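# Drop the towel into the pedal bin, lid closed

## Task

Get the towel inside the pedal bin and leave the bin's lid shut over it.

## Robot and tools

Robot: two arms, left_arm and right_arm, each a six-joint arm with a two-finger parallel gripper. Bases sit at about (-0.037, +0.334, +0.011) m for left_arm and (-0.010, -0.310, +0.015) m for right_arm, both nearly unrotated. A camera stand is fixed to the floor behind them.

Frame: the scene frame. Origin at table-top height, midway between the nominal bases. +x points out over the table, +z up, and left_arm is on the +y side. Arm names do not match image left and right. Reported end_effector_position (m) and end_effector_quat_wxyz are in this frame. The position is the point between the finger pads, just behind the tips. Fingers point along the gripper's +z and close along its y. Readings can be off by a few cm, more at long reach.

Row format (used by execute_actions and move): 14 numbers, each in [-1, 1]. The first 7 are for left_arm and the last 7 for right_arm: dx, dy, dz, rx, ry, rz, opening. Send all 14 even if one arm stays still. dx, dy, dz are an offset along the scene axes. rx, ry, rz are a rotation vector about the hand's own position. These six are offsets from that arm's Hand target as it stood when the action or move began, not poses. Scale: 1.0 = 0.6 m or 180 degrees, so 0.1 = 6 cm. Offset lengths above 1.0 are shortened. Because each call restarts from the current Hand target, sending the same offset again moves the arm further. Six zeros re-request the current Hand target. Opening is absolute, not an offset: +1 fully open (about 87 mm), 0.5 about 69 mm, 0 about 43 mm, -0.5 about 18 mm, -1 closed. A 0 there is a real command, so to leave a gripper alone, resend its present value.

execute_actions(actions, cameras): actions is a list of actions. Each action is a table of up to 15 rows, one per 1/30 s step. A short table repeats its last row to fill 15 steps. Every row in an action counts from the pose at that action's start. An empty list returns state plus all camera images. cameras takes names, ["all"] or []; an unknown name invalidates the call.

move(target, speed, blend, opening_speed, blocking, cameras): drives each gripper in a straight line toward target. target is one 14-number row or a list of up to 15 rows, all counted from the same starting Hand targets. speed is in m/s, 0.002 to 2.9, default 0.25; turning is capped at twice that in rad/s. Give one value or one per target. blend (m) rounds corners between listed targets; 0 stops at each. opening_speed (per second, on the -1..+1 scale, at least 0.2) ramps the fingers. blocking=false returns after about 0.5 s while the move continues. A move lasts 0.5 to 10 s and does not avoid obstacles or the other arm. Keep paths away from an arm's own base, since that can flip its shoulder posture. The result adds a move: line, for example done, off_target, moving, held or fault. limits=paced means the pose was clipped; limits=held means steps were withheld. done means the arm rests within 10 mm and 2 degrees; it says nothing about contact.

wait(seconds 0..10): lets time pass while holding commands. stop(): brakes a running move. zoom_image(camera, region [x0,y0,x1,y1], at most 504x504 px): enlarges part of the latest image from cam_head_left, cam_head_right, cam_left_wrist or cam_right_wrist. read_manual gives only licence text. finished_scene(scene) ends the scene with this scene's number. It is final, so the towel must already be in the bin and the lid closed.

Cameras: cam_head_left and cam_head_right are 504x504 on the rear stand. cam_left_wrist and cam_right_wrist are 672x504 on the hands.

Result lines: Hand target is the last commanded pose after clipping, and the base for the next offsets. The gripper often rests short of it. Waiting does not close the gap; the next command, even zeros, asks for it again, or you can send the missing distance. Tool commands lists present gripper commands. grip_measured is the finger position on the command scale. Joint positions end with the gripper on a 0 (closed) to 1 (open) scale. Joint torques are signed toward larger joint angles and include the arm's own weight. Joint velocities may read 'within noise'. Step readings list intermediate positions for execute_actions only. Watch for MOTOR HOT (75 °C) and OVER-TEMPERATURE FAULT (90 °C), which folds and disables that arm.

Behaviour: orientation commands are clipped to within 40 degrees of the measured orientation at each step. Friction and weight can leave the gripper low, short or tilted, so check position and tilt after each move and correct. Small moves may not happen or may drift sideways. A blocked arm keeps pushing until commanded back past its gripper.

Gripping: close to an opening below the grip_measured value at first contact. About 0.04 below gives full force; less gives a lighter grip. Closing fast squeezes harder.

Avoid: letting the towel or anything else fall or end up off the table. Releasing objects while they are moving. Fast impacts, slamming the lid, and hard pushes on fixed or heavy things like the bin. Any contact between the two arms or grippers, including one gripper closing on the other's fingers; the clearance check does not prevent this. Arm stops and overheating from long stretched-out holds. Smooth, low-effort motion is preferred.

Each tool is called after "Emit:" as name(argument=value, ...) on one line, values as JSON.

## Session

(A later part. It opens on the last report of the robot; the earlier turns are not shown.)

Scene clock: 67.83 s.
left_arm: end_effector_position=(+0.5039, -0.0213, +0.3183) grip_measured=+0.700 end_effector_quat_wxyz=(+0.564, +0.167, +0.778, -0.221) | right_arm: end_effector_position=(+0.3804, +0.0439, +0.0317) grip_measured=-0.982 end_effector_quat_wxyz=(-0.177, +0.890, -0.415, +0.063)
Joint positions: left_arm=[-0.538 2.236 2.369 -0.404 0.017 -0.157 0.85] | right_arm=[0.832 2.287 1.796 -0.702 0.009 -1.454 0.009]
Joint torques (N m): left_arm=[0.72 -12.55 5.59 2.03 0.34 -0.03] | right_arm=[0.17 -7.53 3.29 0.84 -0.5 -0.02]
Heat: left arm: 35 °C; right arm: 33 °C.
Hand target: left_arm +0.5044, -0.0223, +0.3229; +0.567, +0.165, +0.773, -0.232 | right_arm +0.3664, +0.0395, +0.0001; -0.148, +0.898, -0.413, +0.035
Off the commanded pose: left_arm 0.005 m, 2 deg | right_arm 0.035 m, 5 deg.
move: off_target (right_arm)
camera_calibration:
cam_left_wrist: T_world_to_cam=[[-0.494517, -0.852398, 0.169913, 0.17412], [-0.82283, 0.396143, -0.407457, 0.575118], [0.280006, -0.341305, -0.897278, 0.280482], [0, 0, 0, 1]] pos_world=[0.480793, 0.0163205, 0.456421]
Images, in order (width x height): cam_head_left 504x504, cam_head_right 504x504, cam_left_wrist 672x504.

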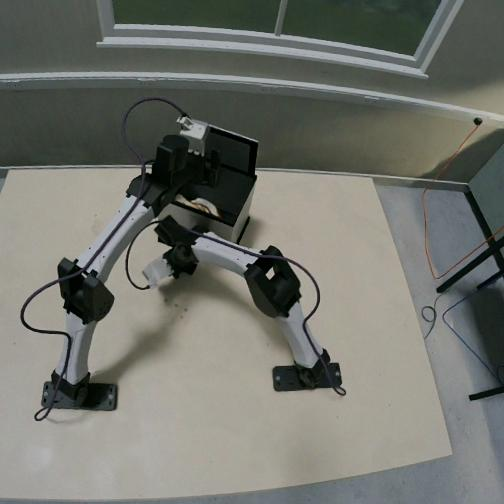

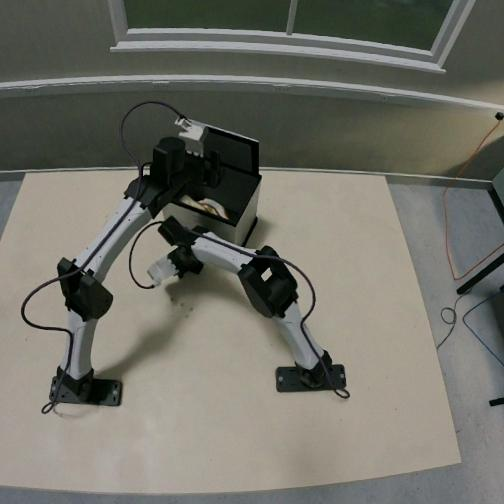

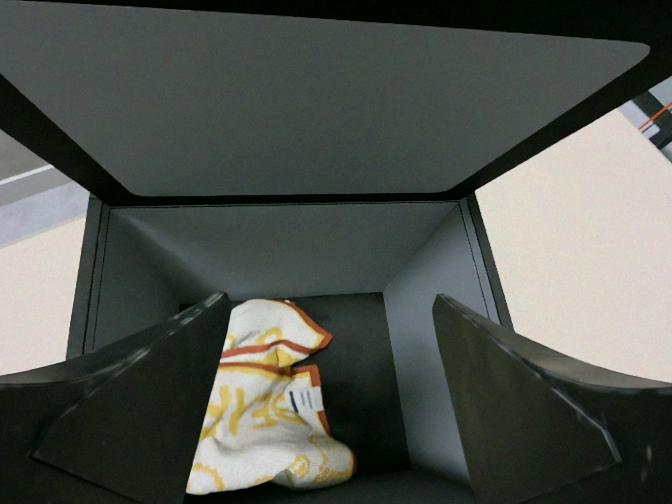

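Emit:
move(target=[[-0.06,0.05,0.15,0,0,0,0.7,0,0,0,0,0,0,-1],[-0.25,0.4,0.15,0,0,0,0.7,0,0,0,0,0,0,-1],[-0.25,0.43,0.15,0,0,0,0.7,-0.015,-0.01,0.14,0,0,0,-1],[-0.25,0.45,0.15,0,0,0,0.7,-0.11,-0.1,0.2,0,0,0,-1]], speed=[0.25,0.3,0.07,0.2], blend=[0.03,0,0.02,0], cameras=["cam_head_left","cam_head_right"])

Scene clock: 73.00 s.
left_arm: end_effector_position=(+0.3574, +0.2482, +0.4113) grip_measured=+0.700 end_effector_quat_wxyz=(+0.567, +0.156, +0.776, -0.230) | right_arm: end_effector_position=(+0.3050, -0.0233, +0.1124) grip_measured=-0.982 end_effector_quat_wxyz=(-0.137, +0.900, -0.413, +0.039)
Joint positions: left_arm=[0.06 1.418 1.728 -0.619 0.592 -0.01 0.85] | right_arm=[0.845 1.909 1.575 -0.952 -0.01 -1.449 0.009]
Joint torques (N m): left_arm=[0.4 -5.05 5.57 1.65 0.42 0.16] | right_arm=[0.72 -10.52 4.98 0.75 -0.24 0.09]
Motor temperatures (°C): left_arm=[24 34 34 35 24 26 27] | right_arm=[26 34 30 31 25 26 25]
Heat: left arm: 35 °C; right arm: 34 °C.
Hand target: left_arm +0.3545, +0.2477, +0.4127; +0.566, +0.165, +0.773, -0.232 | right_arm +0.3003, -0.0205, +0.1200; -0.148, +0.898, -0.413, +0.035
Off the commanded pose: left_arm 0.003 m, 1 deg | right_arm 0.009 m, 1 deg.
move: done
Images, in order (width x height): cam_head_left 504x504, cam_head_right 504x504.

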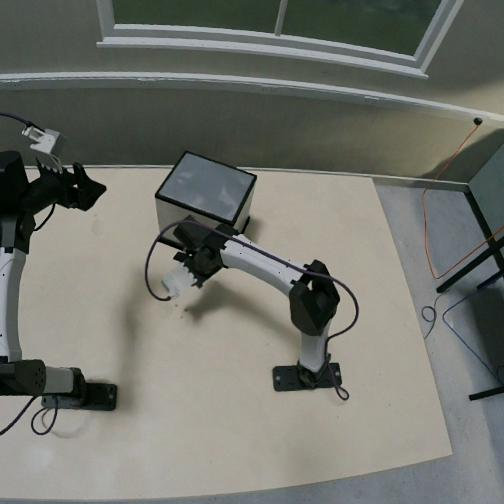

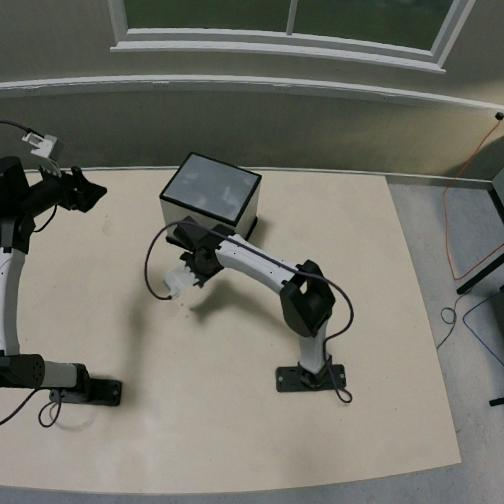

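Emit:
finished_scene(scene=2)

The scene is finished: the task was done.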